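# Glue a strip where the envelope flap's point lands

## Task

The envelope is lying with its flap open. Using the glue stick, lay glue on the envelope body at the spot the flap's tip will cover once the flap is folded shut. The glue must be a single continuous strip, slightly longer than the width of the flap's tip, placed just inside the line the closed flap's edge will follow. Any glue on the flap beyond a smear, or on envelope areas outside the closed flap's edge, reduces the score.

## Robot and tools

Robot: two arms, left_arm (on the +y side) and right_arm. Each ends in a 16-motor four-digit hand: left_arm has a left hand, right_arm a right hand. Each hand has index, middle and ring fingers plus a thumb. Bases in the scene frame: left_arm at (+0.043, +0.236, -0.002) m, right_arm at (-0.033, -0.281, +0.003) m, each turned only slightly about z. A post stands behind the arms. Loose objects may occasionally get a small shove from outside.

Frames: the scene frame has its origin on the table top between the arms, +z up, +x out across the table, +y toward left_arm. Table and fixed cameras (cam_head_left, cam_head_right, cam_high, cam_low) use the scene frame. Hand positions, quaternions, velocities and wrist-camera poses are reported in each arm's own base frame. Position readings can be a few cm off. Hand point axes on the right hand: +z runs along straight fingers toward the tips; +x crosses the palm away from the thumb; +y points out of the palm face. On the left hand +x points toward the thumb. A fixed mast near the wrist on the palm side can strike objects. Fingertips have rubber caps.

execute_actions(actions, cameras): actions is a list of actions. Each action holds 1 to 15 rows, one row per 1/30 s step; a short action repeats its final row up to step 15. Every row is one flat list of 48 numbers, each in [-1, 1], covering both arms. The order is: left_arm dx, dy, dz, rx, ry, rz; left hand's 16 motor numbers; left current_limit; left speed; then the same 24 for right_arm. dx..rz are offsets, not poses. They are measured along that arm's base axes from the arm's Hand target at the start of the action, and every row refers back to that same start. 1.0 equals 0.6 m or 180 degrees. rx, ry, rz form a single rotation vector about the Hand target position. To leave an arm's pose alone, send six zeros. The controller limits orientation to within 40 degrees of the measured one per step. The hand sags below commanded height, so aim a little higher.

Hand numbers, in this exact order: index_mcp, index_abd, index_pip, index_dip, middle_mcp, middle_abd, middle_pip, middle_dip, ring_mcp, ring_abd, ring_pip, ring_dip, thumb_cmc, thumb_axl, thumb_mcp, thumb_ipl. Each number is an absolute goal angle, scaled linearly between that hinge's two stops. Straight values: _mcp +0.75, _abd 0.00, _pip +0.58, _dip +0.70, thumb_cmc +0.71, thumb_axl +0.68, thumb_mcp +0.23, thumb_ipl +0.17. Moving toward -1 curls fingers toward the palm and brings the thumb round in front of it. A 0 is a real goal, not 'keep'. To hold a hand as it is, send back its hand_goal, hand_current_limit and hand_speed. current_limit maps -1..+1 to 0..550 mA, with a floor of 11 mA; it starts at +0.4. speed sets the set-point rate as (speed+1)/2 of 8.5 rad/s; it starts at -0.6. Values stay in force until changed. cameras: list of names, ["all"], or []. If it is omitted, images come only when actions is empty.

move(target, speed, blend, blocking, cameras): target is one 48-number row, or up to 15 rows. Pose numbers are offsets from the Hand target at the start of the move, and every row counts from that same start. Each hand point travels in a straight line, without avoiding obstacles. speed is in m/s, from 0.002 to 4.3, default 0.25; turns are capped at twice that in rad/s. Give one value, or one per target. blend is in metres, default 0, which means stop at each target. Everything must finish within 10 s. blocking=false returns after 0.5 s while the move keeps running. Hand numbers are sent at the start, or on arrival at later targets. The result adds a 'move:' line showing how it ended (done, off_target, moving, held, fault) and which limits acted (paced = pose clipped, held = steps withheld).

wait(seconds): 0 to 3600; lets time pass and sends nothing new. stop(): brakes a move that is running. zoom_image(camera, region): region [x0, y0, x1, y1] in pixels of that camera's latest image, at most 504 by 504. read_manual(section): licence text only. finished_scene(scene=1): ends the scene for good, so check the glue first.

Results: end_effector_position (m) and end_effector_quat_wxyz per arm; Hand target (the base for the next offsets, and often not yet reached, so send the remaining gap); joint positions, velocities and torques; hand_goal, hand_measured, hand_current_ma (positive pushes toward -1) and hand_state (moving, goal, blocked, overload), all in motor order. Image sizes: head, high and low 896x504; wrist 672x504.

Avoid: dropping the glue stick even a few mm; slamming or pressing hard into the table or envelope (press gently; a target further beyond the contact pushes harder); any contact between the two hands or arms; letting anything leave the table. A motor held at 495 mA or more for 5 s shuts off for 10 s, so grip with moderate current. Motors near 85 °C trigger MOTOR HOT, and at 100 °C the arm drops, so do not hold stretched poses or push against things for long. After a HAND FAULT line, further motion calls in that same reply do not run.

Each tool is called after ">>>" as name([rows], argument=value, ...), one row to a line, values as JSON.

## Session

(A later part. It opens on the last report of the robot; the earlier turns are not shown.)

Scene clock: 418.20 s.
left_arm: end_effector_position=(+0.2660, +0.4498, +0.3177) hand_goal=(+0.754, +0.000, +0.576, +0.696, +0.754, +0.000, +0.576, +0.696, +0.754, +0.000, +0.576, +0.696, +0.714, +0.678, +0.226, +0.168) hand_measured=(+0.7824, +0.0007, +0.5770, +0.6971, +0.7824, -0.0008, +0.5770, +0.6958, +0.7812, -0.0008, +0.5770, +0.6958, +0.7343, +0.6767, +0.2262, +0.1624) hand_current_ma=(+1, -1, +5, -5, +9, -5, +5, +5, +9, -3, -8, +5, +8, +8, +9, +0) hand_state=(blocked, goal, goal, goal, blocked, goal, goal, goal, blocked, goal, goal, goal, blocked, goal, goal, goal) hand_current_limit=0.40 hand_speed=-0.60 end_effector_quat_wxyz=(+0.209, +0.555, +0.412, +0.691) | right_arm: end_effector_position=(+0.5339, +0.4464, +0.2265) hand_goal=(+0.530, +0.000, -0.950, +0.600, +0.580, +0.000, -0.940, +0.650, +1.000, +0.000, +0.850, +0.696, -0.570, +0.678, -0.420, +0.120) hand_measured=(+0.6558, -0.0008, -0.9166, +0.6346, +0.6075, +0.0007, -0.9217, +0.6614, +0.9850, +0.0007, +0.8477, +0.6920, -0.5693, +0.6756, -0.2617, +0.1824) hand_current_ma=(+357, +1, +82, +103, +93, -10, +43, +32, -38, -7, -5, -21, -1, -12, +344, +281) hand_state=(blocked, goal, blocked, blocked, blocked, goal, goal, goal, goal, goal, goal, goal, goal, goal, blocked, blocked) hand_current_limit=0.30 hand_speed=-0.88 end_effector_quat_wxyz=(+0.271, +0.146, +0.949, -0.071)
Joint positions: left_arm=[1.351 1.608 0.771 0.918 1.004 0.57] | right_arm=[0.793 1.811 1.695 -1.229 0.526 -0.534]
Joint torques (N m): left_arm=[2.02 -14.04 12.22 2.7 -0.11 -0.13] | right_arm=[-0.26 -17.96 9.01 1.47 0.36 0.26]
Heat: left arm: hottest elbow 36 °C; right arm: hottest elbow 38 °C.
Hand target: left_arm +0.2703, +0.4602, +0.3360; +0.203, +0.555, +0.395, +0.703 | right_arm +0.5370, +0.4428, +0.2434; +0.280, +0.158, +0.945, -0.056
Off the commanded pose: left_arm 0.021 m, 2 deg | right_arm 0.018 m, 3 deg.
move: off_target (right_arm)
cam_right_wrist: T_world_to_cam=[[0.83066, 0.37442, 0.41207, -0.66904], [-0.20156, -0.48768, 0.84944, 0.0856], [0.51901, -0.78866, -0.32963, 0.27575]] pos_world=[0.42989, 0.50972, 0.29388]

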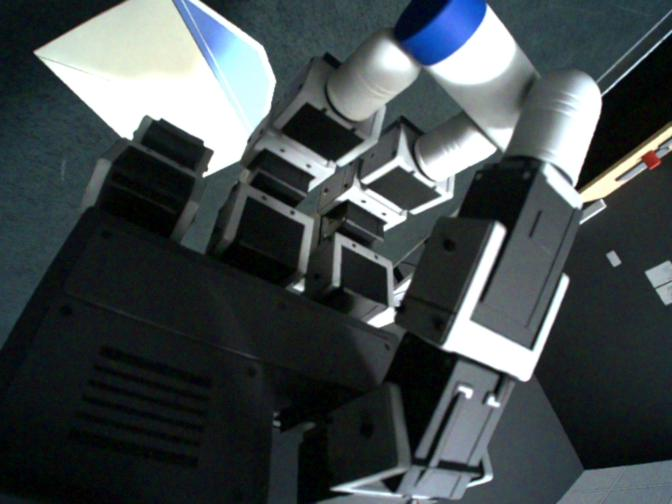

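>>> move([
  [0, 0, 0, 0, 0, 0, 0.754, 0, 0.576, 0.696, 0.754, 0, 0.576, 0.696, 0.754, 0, 0.576, 0.696, 0.714, 0.678, 0.226, 0.168, 0.4, -0.6, 0.103, -0.245, 0.061, 0.4228, -0.0472, -0.3141, 0.53, 0, -0.95, 0.6, 0.58, 0, -0.94, 0.65, 1.0, 0, 0.85, 0.696, -0.571, 0.678, -0.42, 0.12, 0.3, -0.88],
], speed=0.3, cameras=["cam_right_wrist","cam_head_right"])

Scene clock: 430.07 s.
left_arm: end_effector_position=(+0.2660, +0.4498, +0.3177) hand_goal=(+0.754, +0.000, +0.576, +0.696, +0.754, +0.000, +0.576, +0.696, +0.754, +0.000, +0.576, +0.696, +0.714, +0.678, +0.226, +0.168) hand_measured=(+0.7836, +0.0007, +0.5770, +0.6958, +0.7824, +0.0007, +0.5770, +0.6958, +0.7812, +0.0007, +0.5770, +0.6958, +0.7355, +0.6777, +0.2252, +0.1624) hand_current_ma=(+7, +2, +7, -5, +4, -8, +5, +4, +12, -9, +0, +4, +9, +5, +7, -6) hand_state=(blocked, goal, goal, goal, blocked, goal, goal, goal, blocked, goal, goal, goal, blocked, goal, goal, goal) hand_current_limit=0.40 hand_speed=-0.60 end_effector_quat_wxyz=(+0.209, +0.555, +0.412, +0.691) | right_arm: end_effector_position=(+0.5984, +0.3014, +0.2626) hand_goal=(+0.530, +0.000, -0.950, +0.600, +0.580, +0.000, -0.940, +0.650, +1.000, +0.000, +0.850, +0.696, -0.570, +0.678, -0.420, +0.120) hand_measured=(+0.6558, -0.0008, -0.9166, +0.6346, +0.6075, -0.0008, -0.9217, +0.6614, +0.9995, +0.0080, +0.8477, +0.6920, -0.5693, +0.6756, -0.2617, +0.1824) hand_current_ma=(+349, +1, +80, +107, +85, -11, +37, +32, +5, +0, -7, -13, -7, -16, +352, +286) hand_state=(blocked, goal, blocked, blocked, blocked, goal, goal, goal, goal, goal, goal, goal, goal, goal, blocked, blocked) hand_current_limit=0.30 hand_speed=-0.88 end_effector_quat_wxyz=(+0.130, +0.691, +0.595, +0.389)
Joint positions: left_arm=[1.351 1.608 0.771 0.918 1.004 0.57] | right_arm=[0.617 1.586 1.249 -0.402 0.171 0.692]
Joint torques (N m): left_arm=[2.02 -14.04 12.22 2.69 -0.12 -0.13] | right_arm=[-0.38 -15.09 9.54 2.76 0.3 0.15]
Heat: left arm: hottest elbow 36 °C; right arm: hottest elbow 37 °C.
Hand target: left_arm +0.2703, +0.4602, +0.3360; +0.203, +0.555, +0.395, +0.703 | right_arm +0.5988, +0.2958, +0.2803; +0.133, +0.690, +0.583, +0.408
Off the commanded pose: left_arm 0.021 m, 2 deg | right_arm 0.018 m, 3 deg.
move: off_target (right_arm)
cam_right_wrist: T_world_to_cam=[[0.42362, -0.90187, 0.08471, 0.03107], [-0.90195, -0.42861, -0.05277, 0.63548], [0.0839, -0.05405, -0.99501, 0.3534]] pos_world=[0.53036, 0.3195, 0.38253]
Images, in order (width x height): cam_head_right 896x504, cam_right_wrist 672x504.

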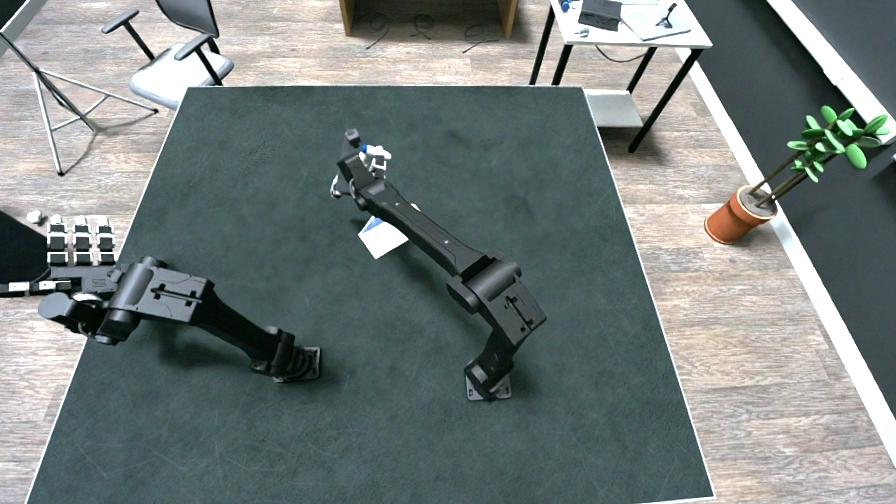

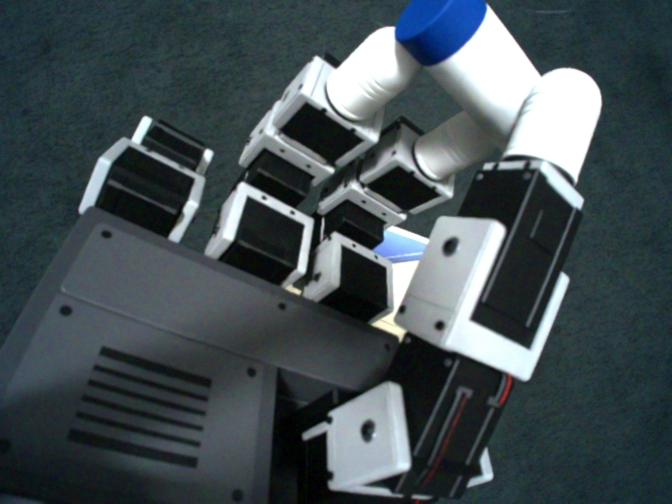

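>>> move([
  [0, 0, 0, 0, 0, 0, 0.754, 0, 0.576, 0.696, 0.754, 0, 0.576, 0.696, 0.754, 0, 0.576, 0.696, 0.714, 0.678, 0.226, 0.168, 0.4, -0.6, -0.114, -0.048, -0.184, 0.3998, 0.0389, -0.1025, 0.53, 0, -0.95, 0.6, 0.58, 0, -0.94, 0.65, 1.0, 0, 0.85, 0.696, -0.571, 0.678, -0.42, 0.12, 0.3, -0.88],
], speed=0.25, cameras=["all"])

>>> zoom_image(camera="cam_high", region=[340, 200, 520, 330])

>>> zoom_image(camera="cam_low", region=[300, 240, 460, 350])

Scene clock: 441.43 s.
left_arm: end_effector_position=(+0.2660, +0.4498, +0.3177) hand_goal=(+0.754, +0.000, +0.576, +0.696, +0.754, +0.000, +0.576, +0.696, +0.754, +0.000, +0.576, +0.696, +0.714, +0.678, +0.226, +0.168) hand_measured=(+0.7824, +0.0007, +0.5770, +0.6958, +0.7812, +0.0007, +0.5770, +0.6958, +0.7812, -0.0008, +0.5770, +0.6958, +0.7343, +0.6767, +0.2262, +0.1633) hand_current_ma=(+5, +5, +4, -4, +13, -4, +6, +7, +8, -11, -6, +9, +6, +3, +6, -6) hand_state=(blocked, goal, goal, goal, blocked, goal, goal, goal, blocked, goal, goal, goal, blocked, goal, goal, goal) hand_current_limit=0.40 hand_speed=-0.60 end_effector_quat_wxyz=(+0.209, +0.555, +0.412, +0.691) | right_arm: end_effector_position=(+0.5279, +0.2708, +0.1713) hand_goal=(+0.530, +0.000, -0.950, +0.600, +0.580, +0.000, -0.940, +0.650, +1.000, +0.000, +0.850, +0.696, -0.570, +0.678, -0.420, +0.120) hand_measured=(+0.6558, +0.0051, -0.9166, +0.6346, +0.6063, +0.0065, -0.9217, +0.6614, +0.9971, +0.0065, +0.8477, +0.6920, -0.5680, +0.6746, -0.2627, +0.1824) hand_current_ma=(+356, +13, +79, +101, +78, -8, +40, +31, -2, -4, -6, -22, +9, -22, +360, +284) hand_state=(blocked, goal, blocked, blocked, blocked, goal, goal, goal, goal, goal, goal, goal, goal, goal, blocked, blocked) hand_current_limit=0.30 hand_speed=-0.88 end_effector_quat_wxyz=(-0.269, +0.740, +0.136, +0.601)
Joint positions: left_arm=[1.351 1.608 0.771 0.918 1.004 0.57] | right_arm=[0.606 1.529 0.76 0.634 0.003 1.811]
Joint torques (N m): left_arm=[2.02 -13.98 12.22 2.69 -0.11 -0.13] | right_arm=[-0.32 -9.11 7.98 3.3 0.13 0.05]
Heat: left arm: hottest elbow 36 °C; right arm: hottest elbow 37 °C.
Hand target: left_arm +0.2703, +0.4602, +0.3360; +0.203, +0.555, +0.395, +0.703 | right_arm +0.5304, +0.2669, +0.1697; -0.269, +0.738, +0.129, +0.606
Off the commanded pose: left_arm 0.021 m, 2 deg | right_arm 0.005 m, 1 deg.
move: done
cam_left_wrist: T_world_to_cam=[[0.11334, -0.17224, -0.97851, 0.33141], [-0.89543, 0.40905, -0.17572, 0.06692], [0.43053, 0.89611, -0.10787, -0.34954]] pos_world=[0.17285, 0.34294, 0.29834]
cam_right_wrist: T_world_to_cam=[[0.10217, -0.39686, -0.91218, 0.24469], [-0.97958, 0.11947, -0.1617, 0.46515], [0.17315, 0.91007, -0.37655, -0.14724]] pos_world=[0.45615, 0.17553, 0.24297]

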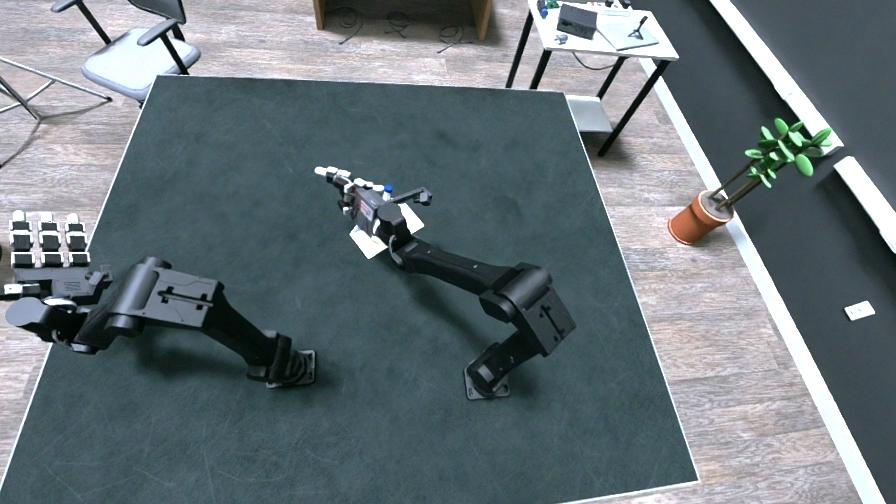

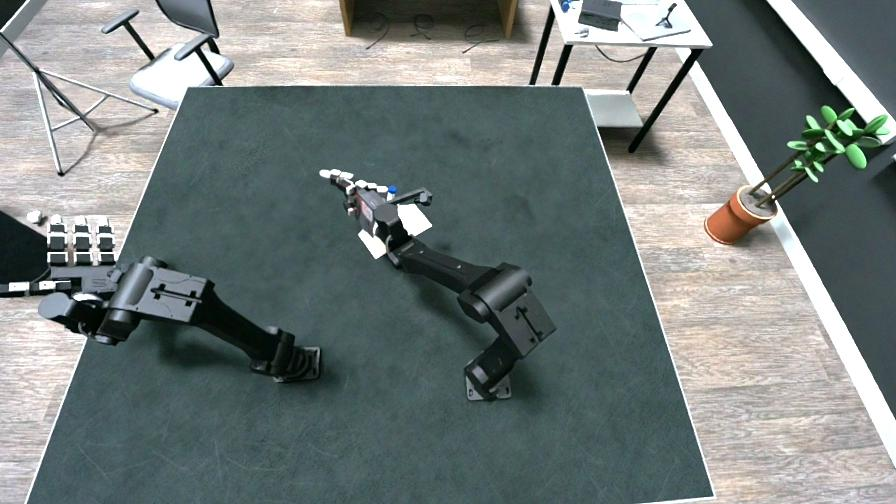

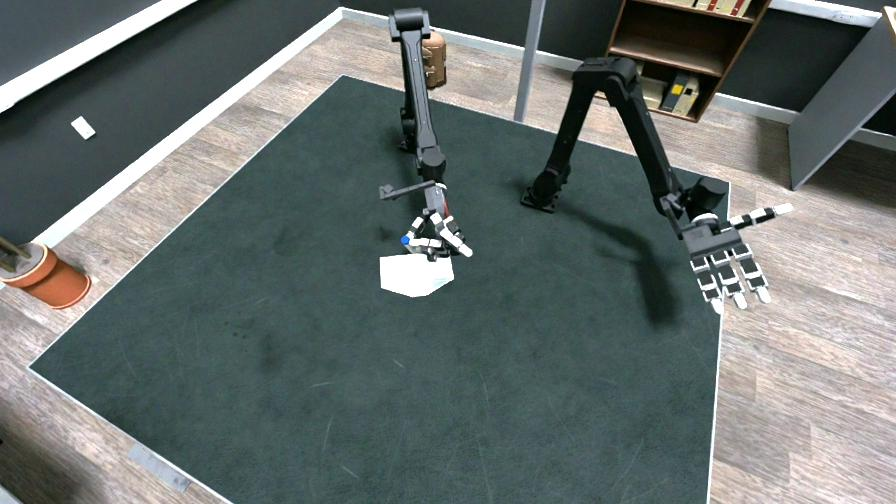

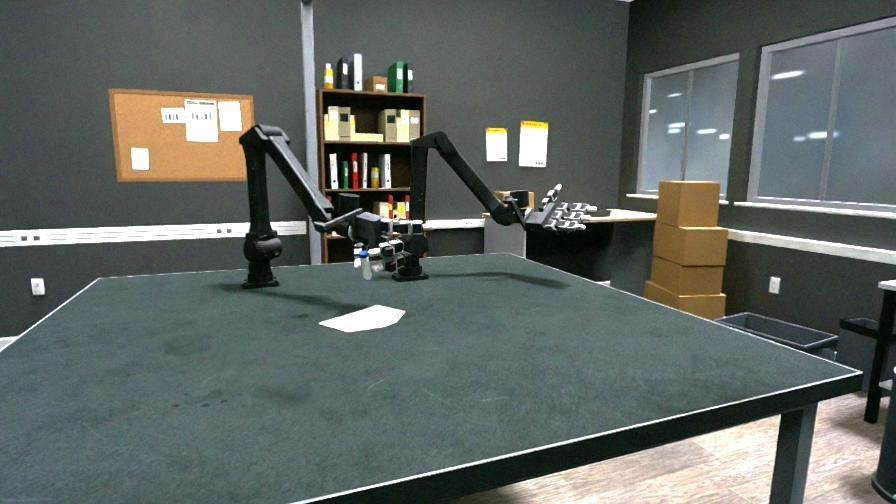

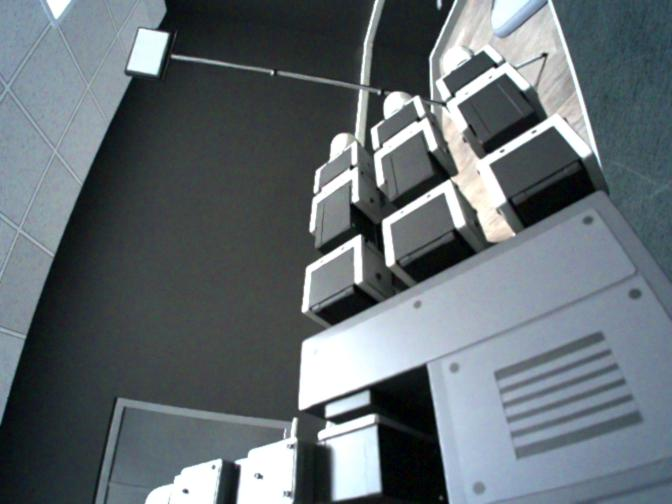

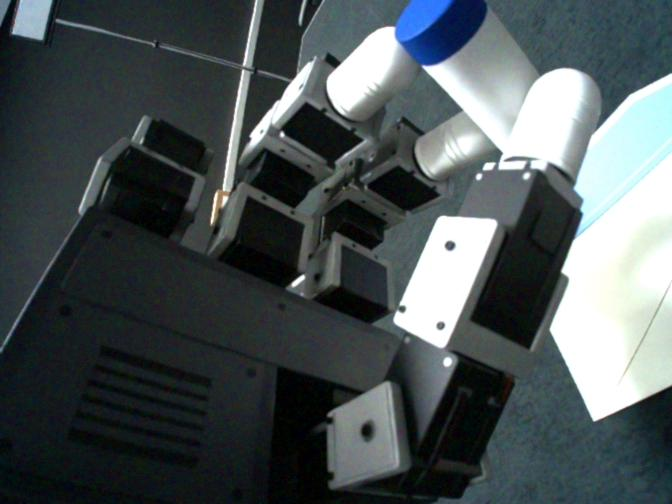

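Scaled by 2.800.

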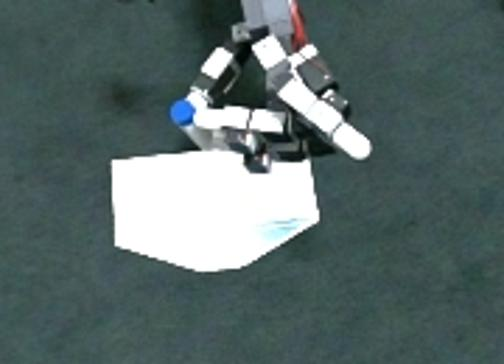

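Scaled by 3.150.

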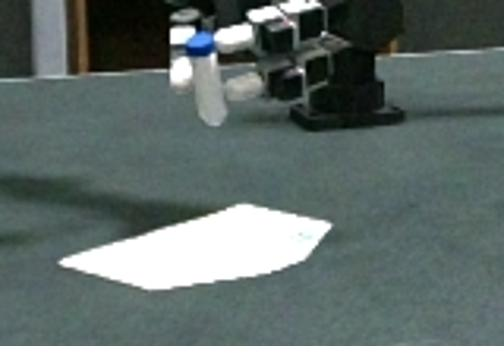

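>>> zoom_image(camera="cam_right_wrist", region=[420, 60, 672, 440])

>>> zoom_image(camera="cam_right_wrist", region=[360, 0, 600, 180])

Scaled by 1.326 from the camera's image (finer frame: 960x720).

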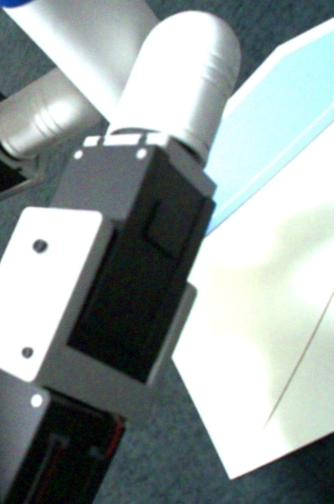

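Scaled by 2.100 from the camera's image (finer frame: 960x720).

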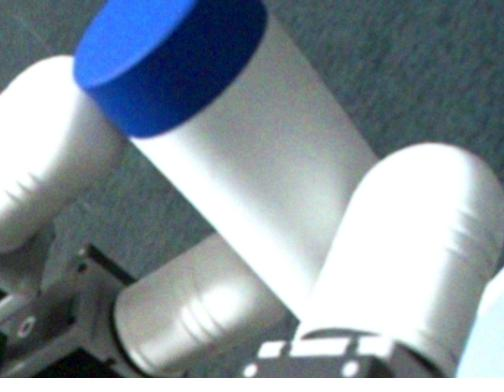

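>>> move([
  [0, 0, 0, 0, 0, 0, 0.754, 0, 0.576, 0.696, 0.754, 0, 0.576, 0.696, 0.754, 0, 0.576, 0.696, 0.714, 0.678, 0.226, 0.168, 0.4, -0.6, -0.037, -0.0415, 0.02, -0.3998, -0.0389, 0.1025, 0.53, 0, -0.95, 0.6, 0.58, 0, -0.94, 0.65, 1.0, 0, 0.85, 0.696, -0.571, 0.678, -0.42, 0.12, 0.3, -0.88],
], speed=0.2, cameras=["cam_right_wrist"])

>>> zoom_image(camera="cam_right_wrist", region=[200, 0, 560, 270])

Scene clock: 535.37 s.
left_arm: end_effector_position=(+0.2660, +0.4498, +0.3177) hand_goal=(+0.754, +0.000, +0.576, +0.696, +0.754, +0.000, +0.576, +0.696, +0.754, +0.000, +0.576, +0.696, +0.714, +0.678, +0.226, +0.168) hand_measured=(+0.7824, -0.0008, +0.5770, +0.6958, +0.7812, -0.0008, +0.5770, +0.6958, +0.7824, +0.0007, +0.5770, +0.6958, +0.7355, +0.6767, +0.2262, +0.1624) hand_current_ma=(+11, +0, +8, +1, +7, -5, +7, -1, +7, -11, -6, +4, +2, +1, +11, -14) hand_state=(blocked, goal, goal, goal, blocked, goal, goal, goal, blocked, goal, goal, goal, blocked, goal, goal, goal) hand_current_limit=0.40 hand_speed=-0.60 end_effector_quat_wxyz=(+0.209, +0.555, +0.412, +0.691) | right_arm: end_effector_position=(+0.4984, +0.2306, +0.1513) hand_goal=(+0.530, +0.000, -0.950, +0.600, +0.580, +0.000, -0.940, +0.650, +1.000, +0.000, +0.850, +0.696, -0.570, +0.678, -0.420, +0.120) hand_measured=(+0.6570, +0.0051, -0.9166, +0.6346, +0.6075, +0.0051, -0.9217, +0.6614, +1.0000, +0.0080, +0.8477, +0.6920, -0.5680, +0.6756, -0.2627, +0.1824) hand_current_ma=(+347, +6, +91, +105, +83, -1, +48, +23, +1, -3, -7, -12, +5, -13, +357, +285) hand_state=(blocked, goal, blocked, blocked, blocked, goal, goal, goal, goal, goal, goal, goal, goal, goal, blocked, blocked) hand_current_limit=0.30 hand_speed=-0.88 end_effector_quat_wxyz=(+0.129, +0.702, +0.586, +0.384)
Joint positions: left_arm=[1.351 1.608 0.771 0.918 1.004 0.57] | right_arm=[0.625 1.443 0.76 -0.071 0.187 0.723]
Joint torques (N m): left_arm=[2.08 -14.04 12.22 2.67 -0.11 -0.13] | right_arm=[0.62 -10.64 11.48 1.73 0.32 -0.05]
Heat: left arm: hottest elbow 36 °C; right arm: hottest elbow 33 °C.
Hand target: left_arm +0.2703, +0.4602, +0.3360; +0.203, +0.555, +0.395, +0.703 | right_arm +0.5082, +0.2421, +0.1818; +0.133, +0.690, +0.583, +0.408
Off the commanded pose: left_arm 0.021 m, 2 deg | right_arm 0.034 m, 3 deg.
move: off_target (right_arm)
cam_right_wrist: T_world_to_cam=[[0.4023, -0.91246, 0.07469, 0.03352], [-0.91295, -0.40593, -0.04178, 0.50776], [0.06844, -0.05138, -0.99633, 0.25455]] pos_world=[0.43265, 0.24978, 0.27232]

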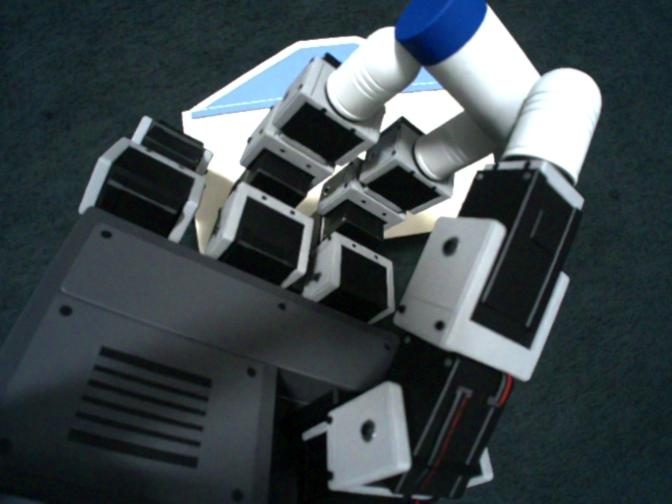

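Scaled by 1.400 from the camera's image (finer frame: 960x720).

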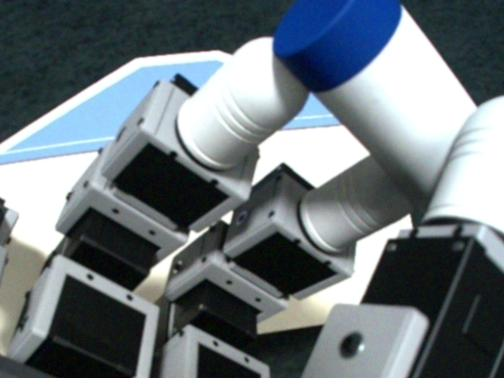

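>>> move([
  [0, 0, 0, 0, 0, 0, 0.754, 0, 0.576, 0.696, 0.754, 0, 0.576, 0.696, 0.754, 0, 0.576, 0.696, 0.714, 0.678, 0.226, 0.168, 0.4, -0.6, 0.06, -0.16, 0.02, 0, 0, 0, 0.53, 0, -0.95, 0.6, 0.58, 0, -0.94, 0.65, 1.0, 0, 0.85, 0.696, -0.571, 0.678, -0.42, 0.12, 0.3, -0.88],
], speed=0.2, cameras=["cam_right_wrist"])

>>> zoom_image(camera="cam_right_wrist", region=[0, 0, 400, 240])

Scene clock: 540.73 s.
left_arm: end_effector_position=(+0.2660, +0.4498, +0.3177) hand_goal=(+0.754, +0.000, +0.576, +0.696, +0.754, +0.000, +0.576, +0.696, +0.754, +0.000, +0.576, +0.696, +0.714, +0.678, +0.226, +0.168) hand_measured=(+0.7824, -0.0008, +0.5770, +0.6958, +0.7824, +0.0007, +0.5770, +0.6958, +0.7812, -0.0008, +0.5770, +0.6958, +0.7343, +0.6777, +0.2252, +0.1624) hand_current_ma=(+7, +3, +11, +3, +1, -14, +4, +4, +6, -14, -1, +3, +9, +2, +15, -4) hand_state=(blocked, goal, goal, goal, blocked, goal, goal, goal, blocked, goal, goal, goal, blocked, goal, goal, goal) hand_current_limit=0.40 hand_speed=-0.60 end_effector_quat_wxyz=(+0.209, +0.555, +0.412, +0.691) | right_arm: end_effector_position=(+0.5394, +0.1446, +0.1767) hand_goal=(+0.530, +0.000, -0.950, +0.600, +0.580, +0.000, -0.940, +0.650, +1.000, +0.000, +0.850, +0.696, -0.570, +0.678, -0.420, +0.120) hand_measured=(+0.6558, +0.0051, -0.9166, +0.6346, +0.6075, +0.0051, -0.9217, +0.6601, +1.0000, +0.0080, +0.8477, +0.6920, -0.5680, +0.6756, -0.2627, +0.1824) hand_current_ma=(+354, +1, +85, +106, +82, -1, +42, +20, +7, +2, +0, -21, +1, -16, +358, +294) hand_state=(blocked, goal, blocked, blocked, blocked, goal, goal, goal, goal, goal, goal, goal, goal, goal, blocked, blocked) hand_current_limit=0.30 hand_speed=-0.88 end_effector_quat_wxyz=(+0.128, +0.698, +0.583, +0.396)
Joint positions: left_arm=[1.351 1.608 0.771 0.918 1.004 0.57] | right_arm=[0.376 1.381 0.76 -0.092 -0.005 0.558]
Joint torques (N m): left_arm=[1.96 -13.98 12.21 2.69 -0.12 -0.13] | right_arm=[-0.09 -9.7 10.14 1.78 -0.11 -0.07]
Heat: left arm: hottest elbow 36 °C; right arm: hottest elbow 33 °C.
Hand target: left_arm +0.2703, +0.4602, +0.3360; +0.203, +0.555, +0.395, +0.703 | right_arm +0.5441, +0.1461, +0.1937; +0.133, +0.690, +0.583, +0.408
Off the commanded pose: left_arm 0.021 m, 2 deg | right_arm 0.018 m, 2 deg.
move: off_target (right_arm)
cam_right_wrist: T_world_to_cam=[[0.40427, -0.91219, 0.06696, -0.06316], [-0.91031, -0.40839, -0.06749, 0.51471], [0.08891, -0.03367, -0.99547, 0.25885]] pos_world=[0.47106, 0.1613, 0.29664]

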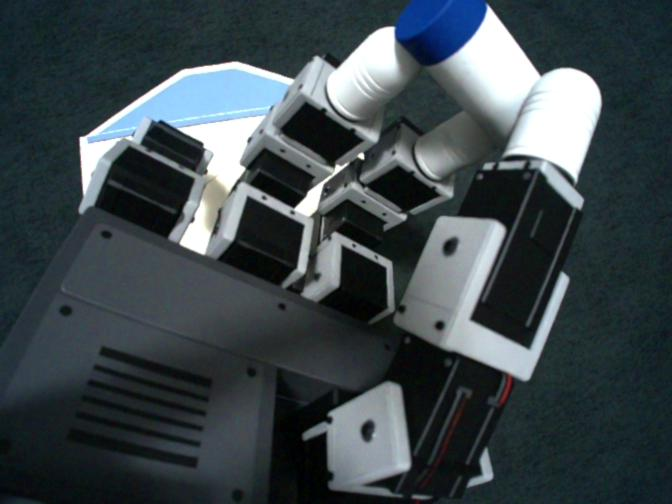

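Scaled by 1.260 from the camera's image (finer frame: 960x720).

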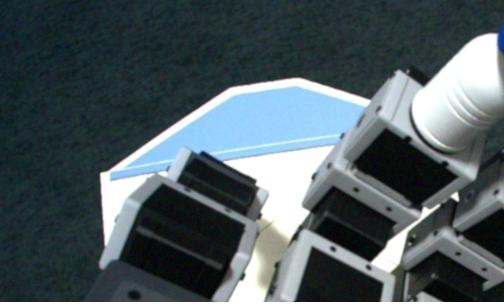

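>>> zoom_image(camera="cam_right_wrist", region=[70, 50, 190, 150])

>>> zoom_image(camera="cam_right_wrist", region=[170, 50, 290, 150])

Scaled by 4.200 from the camera's image (finer frame: 960x720).

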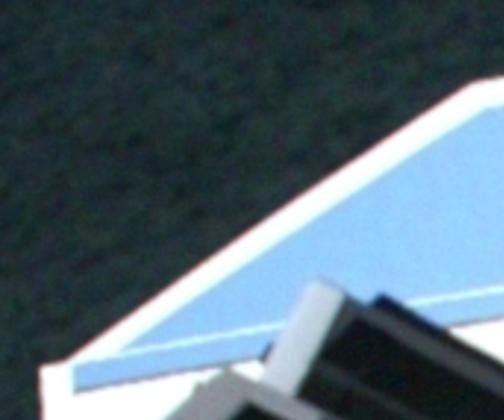

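Scaled by 4.200 from the camera's image (finer frame: 960x720).

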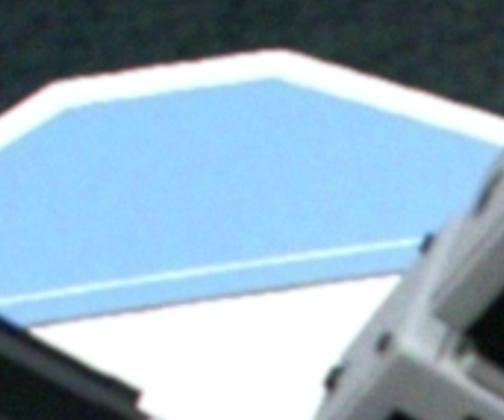

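>>> move([
  [0, 0, 0, 0, 0, 0, 0.754, 0, 0.576, 0.696, 0.754, 0, 0.576, 0.696, 0.754, 0, 0.576, 0.696, 0.714, 0.678, 0.226, 0.168, 0.4, -0.6, -0.0122, 0.2065, -0.04, 0.3998, 0.0389, -0.1025, 0.53, 0, -0.95, 0.6, 0.58, 0, -0.94, 0.65, 1.0, 0, 0.85, 0.696, -0.571, 0.678, -0.42, 0.12, 0.3, -0.88],
], speed=0.2, cameras=["cam_right_wrist","cam_low","cam_high"])

>>> zoom_image(camera="cam_right_wrist", region=[552, 40, 672, 140])

>>> zoom_image(camera="cam_right_wrist", region=[552, 140, 672, 240])

Scene clock: 569.13 s.
left_arm: end_effector_position=(+0.2660, +0.4498, +0.3177) hand_goal=(+0.754, +0.000, +0.576, +0.696, +0.754, +0.000, +0.576, +0.696, +0.754, +0.000, +0.576, +0.696, +0.714, +0.678, +0.226, +0.168) hand_measured=(+0.7824, -0.0008, +0.5770, +0.6958, +0.7812, -0.0008, +0.5770, +0.6958, +0.7812, +0.0007, +0.5770, +0.6958, +0.7355, +0.6767, +0.2262, +0.1624) hand_current_ma=(+2, -4, +12, -5, +4, -5, +2, +8, +8, -6, -6, +0, +6, +6, +11, -9) hand_state=(blocked, goal, goal, goal, blocked, goal, goal, goal, blocked, goal, goal, goal, blocked, goal, goal, goal) hand_current_limit=0.40 hand_speed=-0.60 end_effector_quat_wxyz=(+0.209, +0.555, +0.412, +0.691) | right_arm: end_effector_position=(+0.5326, +0.2626, +0.1621) hand_goal=(+0.530, +0.000, -0.950, +0.600, +0.580, +0.000, -0.940, +0.650, +1.000, +0.000, +0.850, +0.696, -0.570, +0.678, -0.420, +0.120) hand_measured=(+0.6558, +0.0051, -0.9166, +0.6346, +0.6063, +0.0051, -0.9217, +0.6614, +0.9971, +0.0080, +0.8477, +0.6920, -0.5680, +0.6756, -0.2617, +0.1824) hand_current_ma=(+355, +8, +80, +100, +78, +0, +42, +26, +6, -1, -9, -19, +2, -16, +350, +286) hand_state=(blocked, goal, blocked, blocked, blocked, goal, goal, goal, goal, goal, goal, goal, goal, goal, blocked, blocked) hand_current_limit=0.30 hand_speed=-0.88 end_effector_quat_wxyz=(-0.263, +0.747, +0.132, +0.596)
Joint positions: left_arm=[1.351 1.608 0.771 0.918 1.004 0.57] | right_arm=[0.589 1.544 0.76 0.632 0 1.811]
Joint torques (N m): left_arm=[2.02 -14.04 12.22 2.69 -0.11 -0.13] | right_arm=[0.67 -9.35 9.33 3.23 0.14 0.03]
Heat: left arm: hottest elbow 36 °C; right arm: hottest elbow 34 °C.
Hand target: left_arm +0.2703, +0.4602, +0.3360; +0.203, +0.555, +0.395, +0.703 | right_arm +0.5369, +0.2699, +0.1699; -0.269, +0.737, +0.129, +0.606
Off the commanded pose: left_arm 0.021 m, 2 deg | right_arm 0.011 m, 2 deg.
move: off_target (right_arm)
cam_right_wrist: T_world_to_cam=[[0.08348, -0.40709, -0.90956, 0.24482], [-0.98011, 0.13134, -0.14874, 0.46435], [0.18002, 0.90389, -0.38804, -0.14431]] pos_world=[0.46065, 0.16912, 0.23575]
Images, in order (width x height): cam_high 896x504, cam_low 896x504, cam_right_wrist 672x504.

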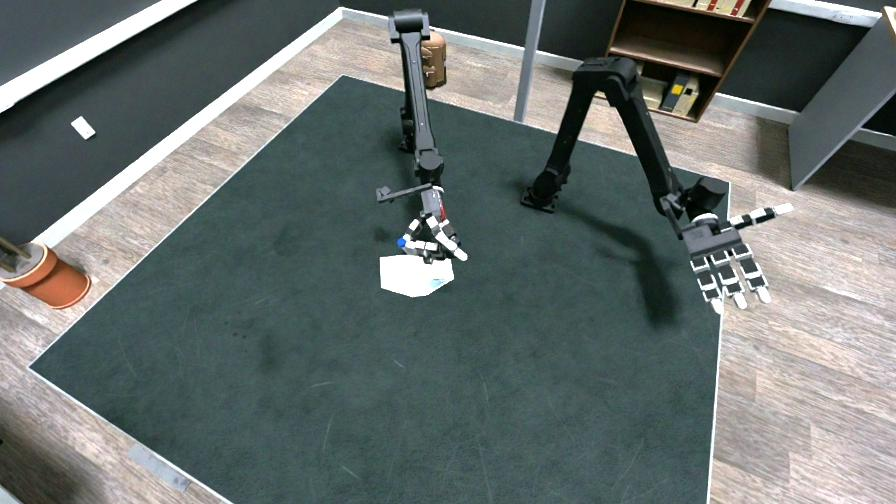

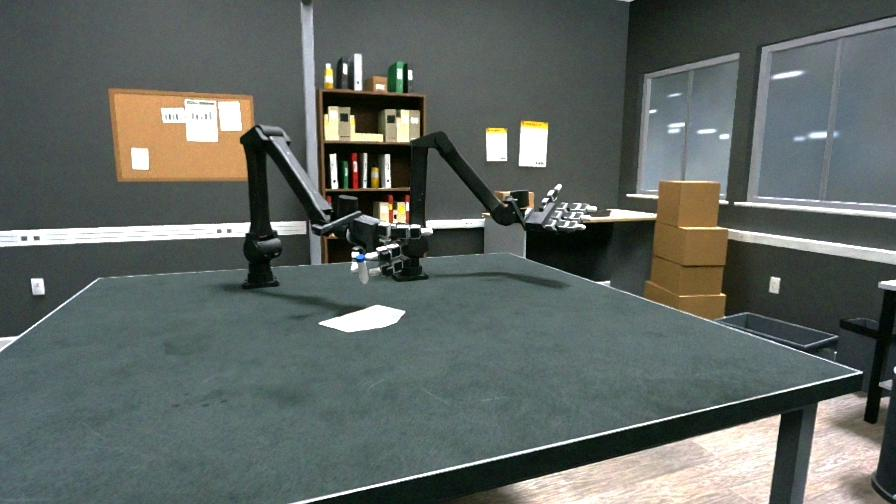

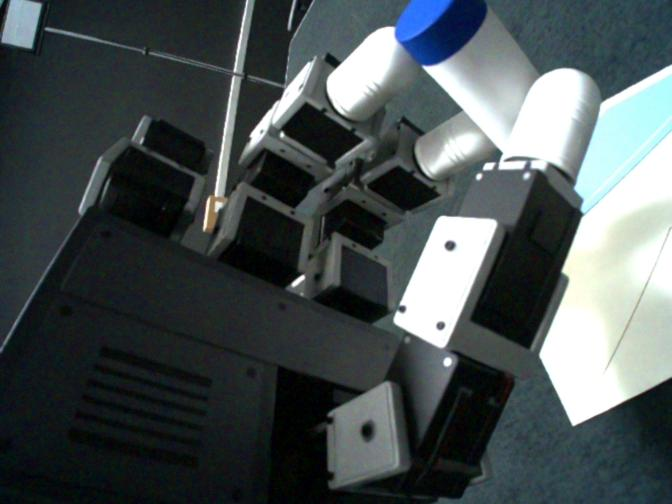

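Scaled by 4.200 from the camera's image (finer frame: 960x720).

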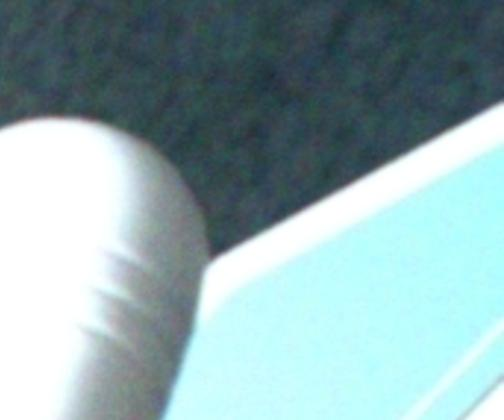

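Scaled by 4.200 from the camera's image (finer frame: 960x720).

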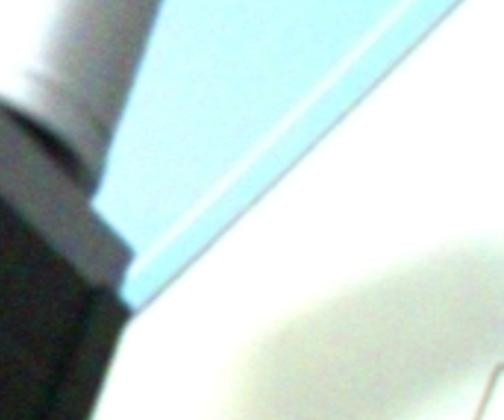

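>>> move([
  [0, 0, 0, 0, 0, 0, 0.754, 0, 0.576, 0.696, 0.754, 0, 0.576, 0.696, 0.754, 0, 0.576, 0.696, 0.714, 0.678, 0.226, 0.168, 0.4, -0.6, 0.0085, 0.0152, -0.135, 0, 0, 0, 0.53, 0, -0.95, 0.6, 0.58, 0, -0.94, 0.65, 1.0, 0, 0.85, 0.696, -0.571, 0.678, -0.42, 0.12, 0.3, -0.88],
], speed=0.1, cameras=["cam_right_wrist","cam_low","cam_high"])

>>> zoom_image(camera="cam_right_wrist", region=[552, 40, 672, 140])

>>> zoom_image(camera="cam_low", region=[310, 240, 430, 340])

>>> zoom_image(camera="cam_high", region=[360, 210, 480, 310])

Scene clock: 608.37 s.
left_arm: end_effector_position=(+0.2660, +0.4498, +0.3177) hand_goal=(+0.754, +0.000, +0.576, +0.696, +0.754, +0.000, +0.576, +0.696, +0.754, +0.000, +0.576, +0.696, +0.714, +0.678, +0.226, +0.168) hand_measured=(+0.7824, -0.0008, +0.5770, +0.6958, +0.7824, +0.0007, +0.5770, +0.6958, +0.7812, +0.0007, +0.5770, +0.6958, +0.7343, +0.6777, +0.2252, +0.1624) hand_current_ma=(+10, -4, +9, -11, +5, +0, +5, +7, +5, -7, -9, -2, +8, -1, +14, -8) hand_state=(blocked, goal, goal, goal, blocked, goal, goal, goal, blocked, goal, goal, goal, blocked, goal, goal, goal) hand_current_limit=0.40 hand_speed=-0.60 end_effector_quat_wxyz=(+0.209, +0.555, +0.412, +0.691) | right_arm: end_effector_position=(+0.5429, +0.2749, +0.0859) hand_goal=(+0.530, +0.000, -0.950, +0.600, +0.580, +0.000, -0.940, +0.650, +1.000, +0.000, +0.850, +0.696, -0.570, +0.678, -0.420, +0.120) hand_measured=(+0.6558, +0.0051, -0.9166, +0.6346, +0.6063, +0.0051, -0.9230, +0.6614, +0.9971, +0.0080, +0.8477, +0.6920, -0.5680, +0.6756, -0.2627, +0.1824) hand_current_ma=(+352, +3, +85, +109, +83, -2, +40, +28, +5, -1, -10, -19, -6, -7, +354, +273) hand_state=(blocked, goal, blocked, blocked, blocked, goal, goal, goal, goal, goal, goal, goal, goal, goal, blocked, blocked) hand_current_limit=0.30 hand_speed=-0.88 end_effector_quat_wxyz=(-0.264, +0.744, +0.131, +0.600)
Joint positions: left_arm=[1.351 1.608 0.771 0.918 1.004 0.57] | right_arm=[0.6 1.773 0.755 0.877 0.011 1.813]
Joint torques (N m): left_arm=[1.96 -14.04 12.22 2.7 -0.11 -0.13] | right_arm=[0.73 -11.46 6.53 3.26 0.13 0.04]
Heat: left arm: hottest elbow 37 °C; right arm: hottest elbow 34 °C.
Hand target: left_arm +0.2703, +0.4602, +0.3360; +0.203, +0.555, +0.395, +0.703 | right_arm +0.5419, +0.2791, +0.0887; -0.269, +0.737, +0.129, +0.606
Off the commanded pose: left_arm 0.021 m, 2 deg | right_arm 0.005 m, 1 deg.
move: done
cam_right_wrist: T_world_to_cam=[[0.0904, -0.40108, -0.91157, 0.17444], [-0.97882, 0.13306, -0.15561, 0.46095], [0.1837, 0.90633, -0.38055, -0.1902]] pos_world=[0.47036, 0.18102, 0.15837]
Images, in order (width x height): cam_high 896x504, cam_low 896x504, cam_right_wrist 672x504.

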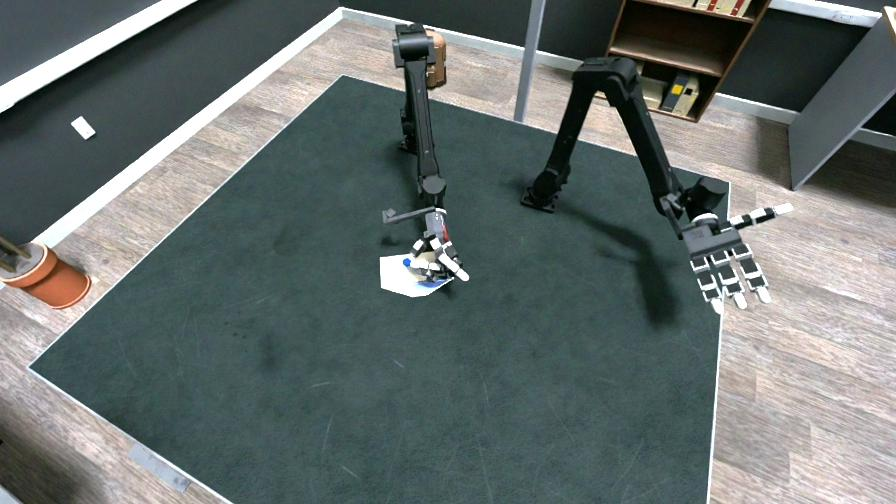

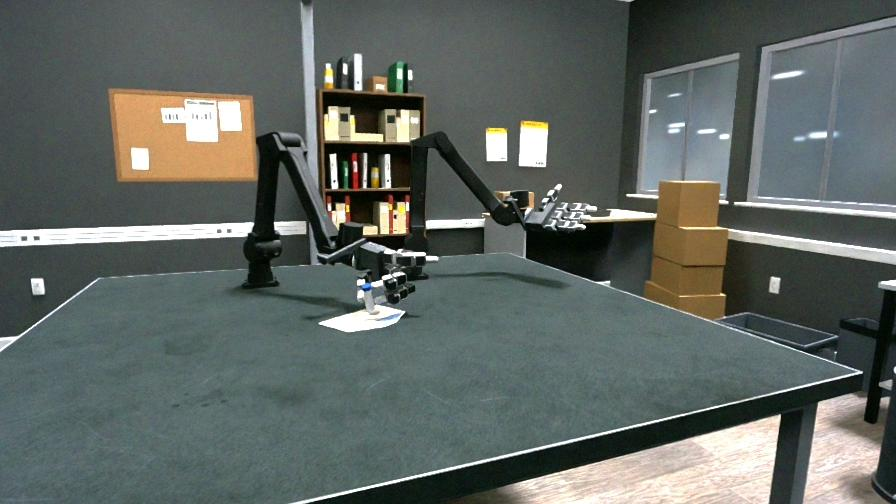

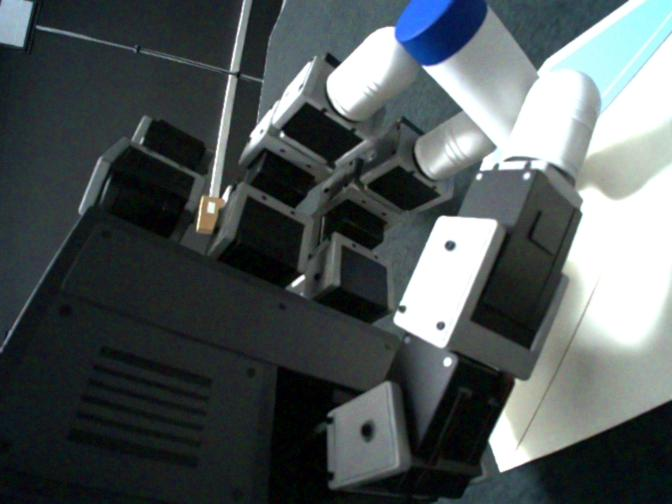

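Scaled by 4.200 from the camera's image (finer frame: 960x720).

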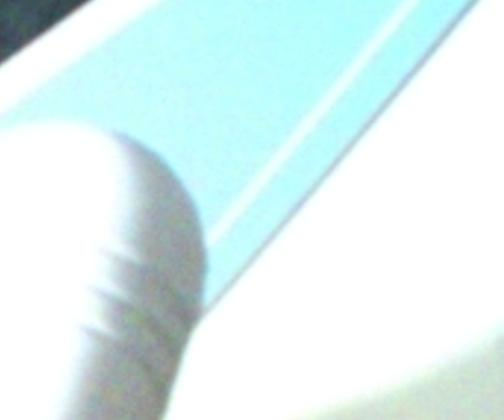

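Scaled by 4.200.

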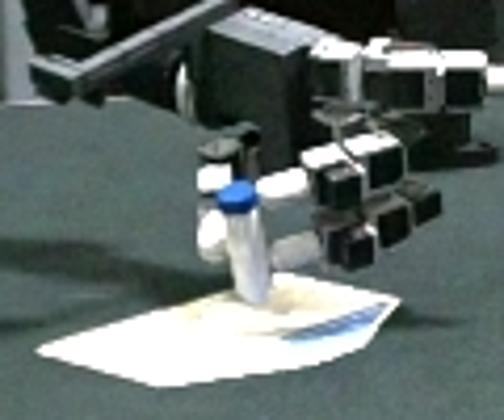

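Scaled by 4.200.

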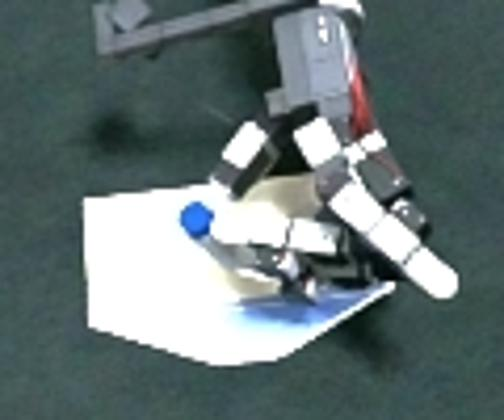

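>>> execute_actions(actions=[], cameras=["cam_low","cam_high","cam_right_wrist"])

Scene clock: 623.60 s.
left_arm: end_effector_position=(+0.2660, +0.4498, +0.3177) hand_goal=(+0.754, +0.000, +0.576, +0.696, +0.754, +0.000, +0.576, +0.696, +0.754, +0.000, +0.576, +0.696, +0.714, +0.678, +0.226, +0.168) hand_measured=(+0.7836, +0.0007, +0.5770, +0.6958, +0.7824, -0.0008, +0.5770, +0.6971, +0.7812, +0.0007, +0.5770, +0.6971, +0.7343, +0.6777, +0.2252, +0.1624) hand_current_ma=(+6, +7, +4, -2, +11, -7, +5, +4, +8, -10, -9, +2, +6, +7, +7, -8) hand_state=(blocked, goal, goal, goal, blocked, goal, goal, goal, blocked, goal, goal, goal, blocked, goal, goal, goal) hand_current_limit=0.40 hand_speed=-0.60 end_effector_quat_wxyz=(+0.209, +0.555, +0.412, +0.691) | right_arm: end_effector_position=(+0.5429, +0.2749, +0.0859) hand_goal=(+0.530, +0.000, -0.950, +0.600, +0.580, +0.000, -0.940, +0.650, +1.000, +0.000, +0.850, +0.696, -0.570, +0.678, -0.420, +0.120) hand_measured=(+0.6558, +0.0051, -0.9166, +0.6346, +0.6063, +0.0051, -0.9217, +0.6614, +0.9971, +0.0080, +0.8477, +0.6920, -0.5680, +0.6756, -0.2617, +0.1824) hand_current_ma=(+349, +10, +86, +99, +84, -3, +42, +24, +3, -8, -7, -12, +3, -11, +357, +284) hand_state=(blocked, goal, blocked, blocked, blocked, goal, goal, goal, goal, goal, goal, goal, goal, goal, blocked, blocked) hand_current_limit=0.30 hand_speed=-0.88 end_effector_quat_wxyz=(-0.264, +0.744, +0.131, +0.600)
Joint positions: left_arm=[1.351 1.608 0.771 0.918 1.004 0.57] | right_arm=[0.6 1.773 0.755 0.877 0.011 1.813]
Joint velocities: within noise
Joint torques (N m): left_arm=[1.96 -13.98 12.22 2.69 -0.11 -0.13] | right_arm=[0.85 -11.34 6.6 3.21 0.14 0.03]
Motor temperatures (°C): left_arm=[25 30 37 24 23 23] | right_arm=[27 30 33 28 23 23]
Heat: left arm: hottest elbow 37 °C; right arm: hottest elbow 33 °C.
Hand target: left_arm +0.2703, +0.4602, +0.3360; +0.203, +0.555, +0.395, +0.703 | right_arm +0.5419, +0.2790, +0.0887; -0.269, +0.737, +0.129, +0.606
Off the commanded pose: left_arm 0.021 m, 2 deg | right_arm 0.005 m, 1 deg.
camera_calibration:
cam_right_wrist: T_world_to_cam=[[0.09028, -0.40112, -0.91156, 0.17448], [-0.97877, 0.13338, -0.15563, 0.46079], [0.18401, 0.90626, -0.38056, -0.19022]] pos_world=[0.47026, 0.18092, 0.15837]
Images, in order (width x height): cam_high 896x504, cam_low 896x504, cam_right_wrist 672x504.

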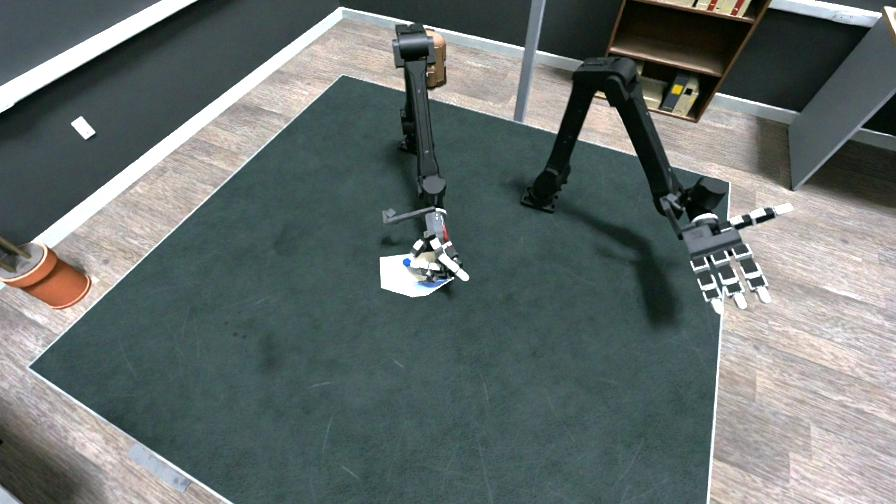

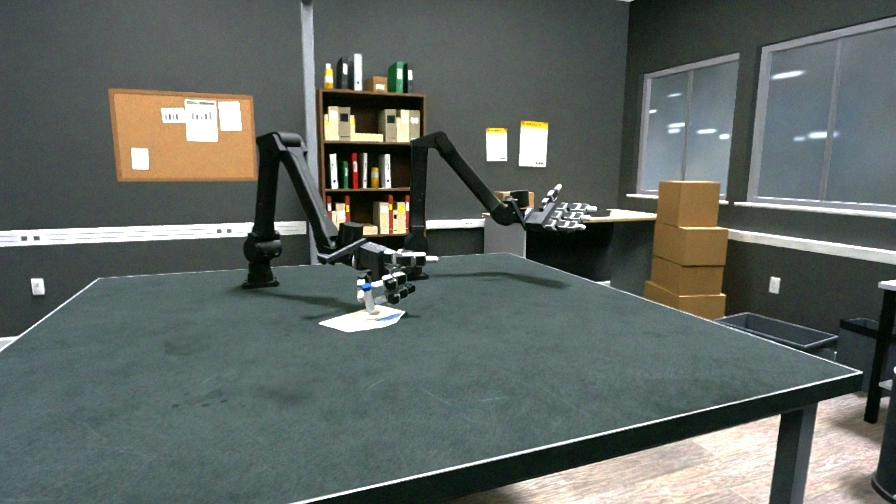

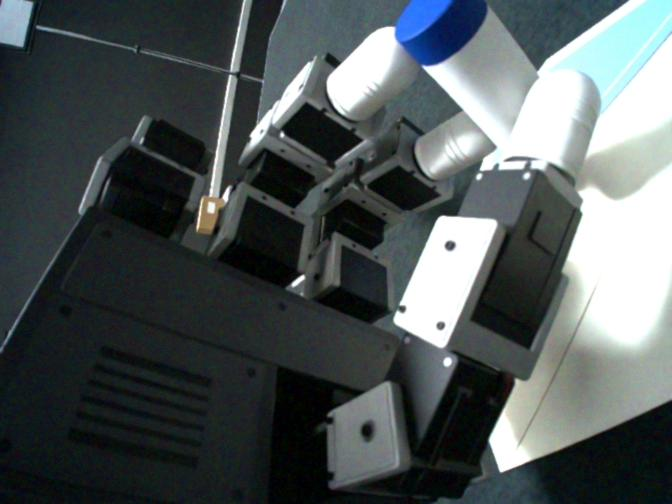

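>>> zoom_image(camera="cam_low", region=[310, 260, 430, 340])

>>> zoom_image(camera="cam_high", region=[360, 230, 480, 310])

>>> zoom_image(camera="cam_right_wrist", region=[472, 0, 672, 150])

Scaled by 4.200.

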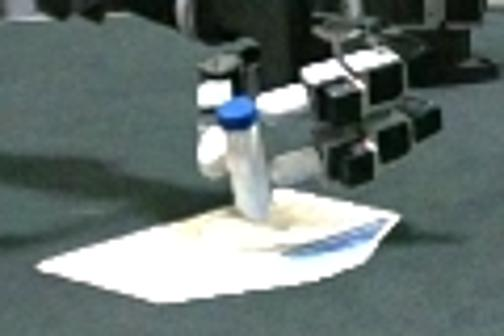

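Scaled by 4.200.

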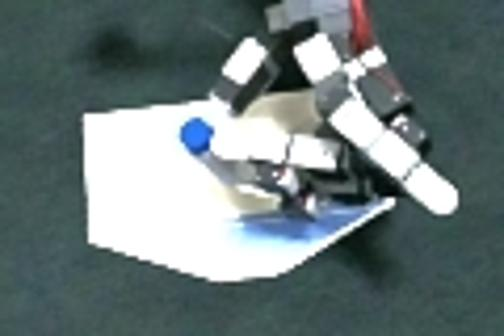

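Scaled by 2.520 from the camera's image (finer frame: 960x720).

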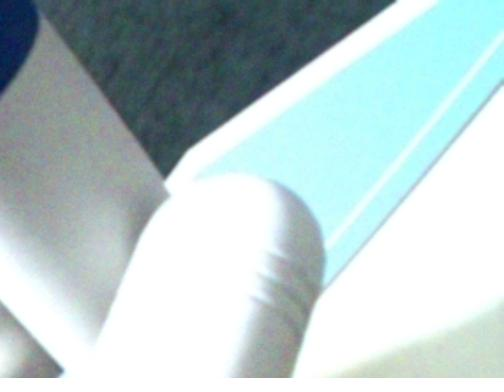

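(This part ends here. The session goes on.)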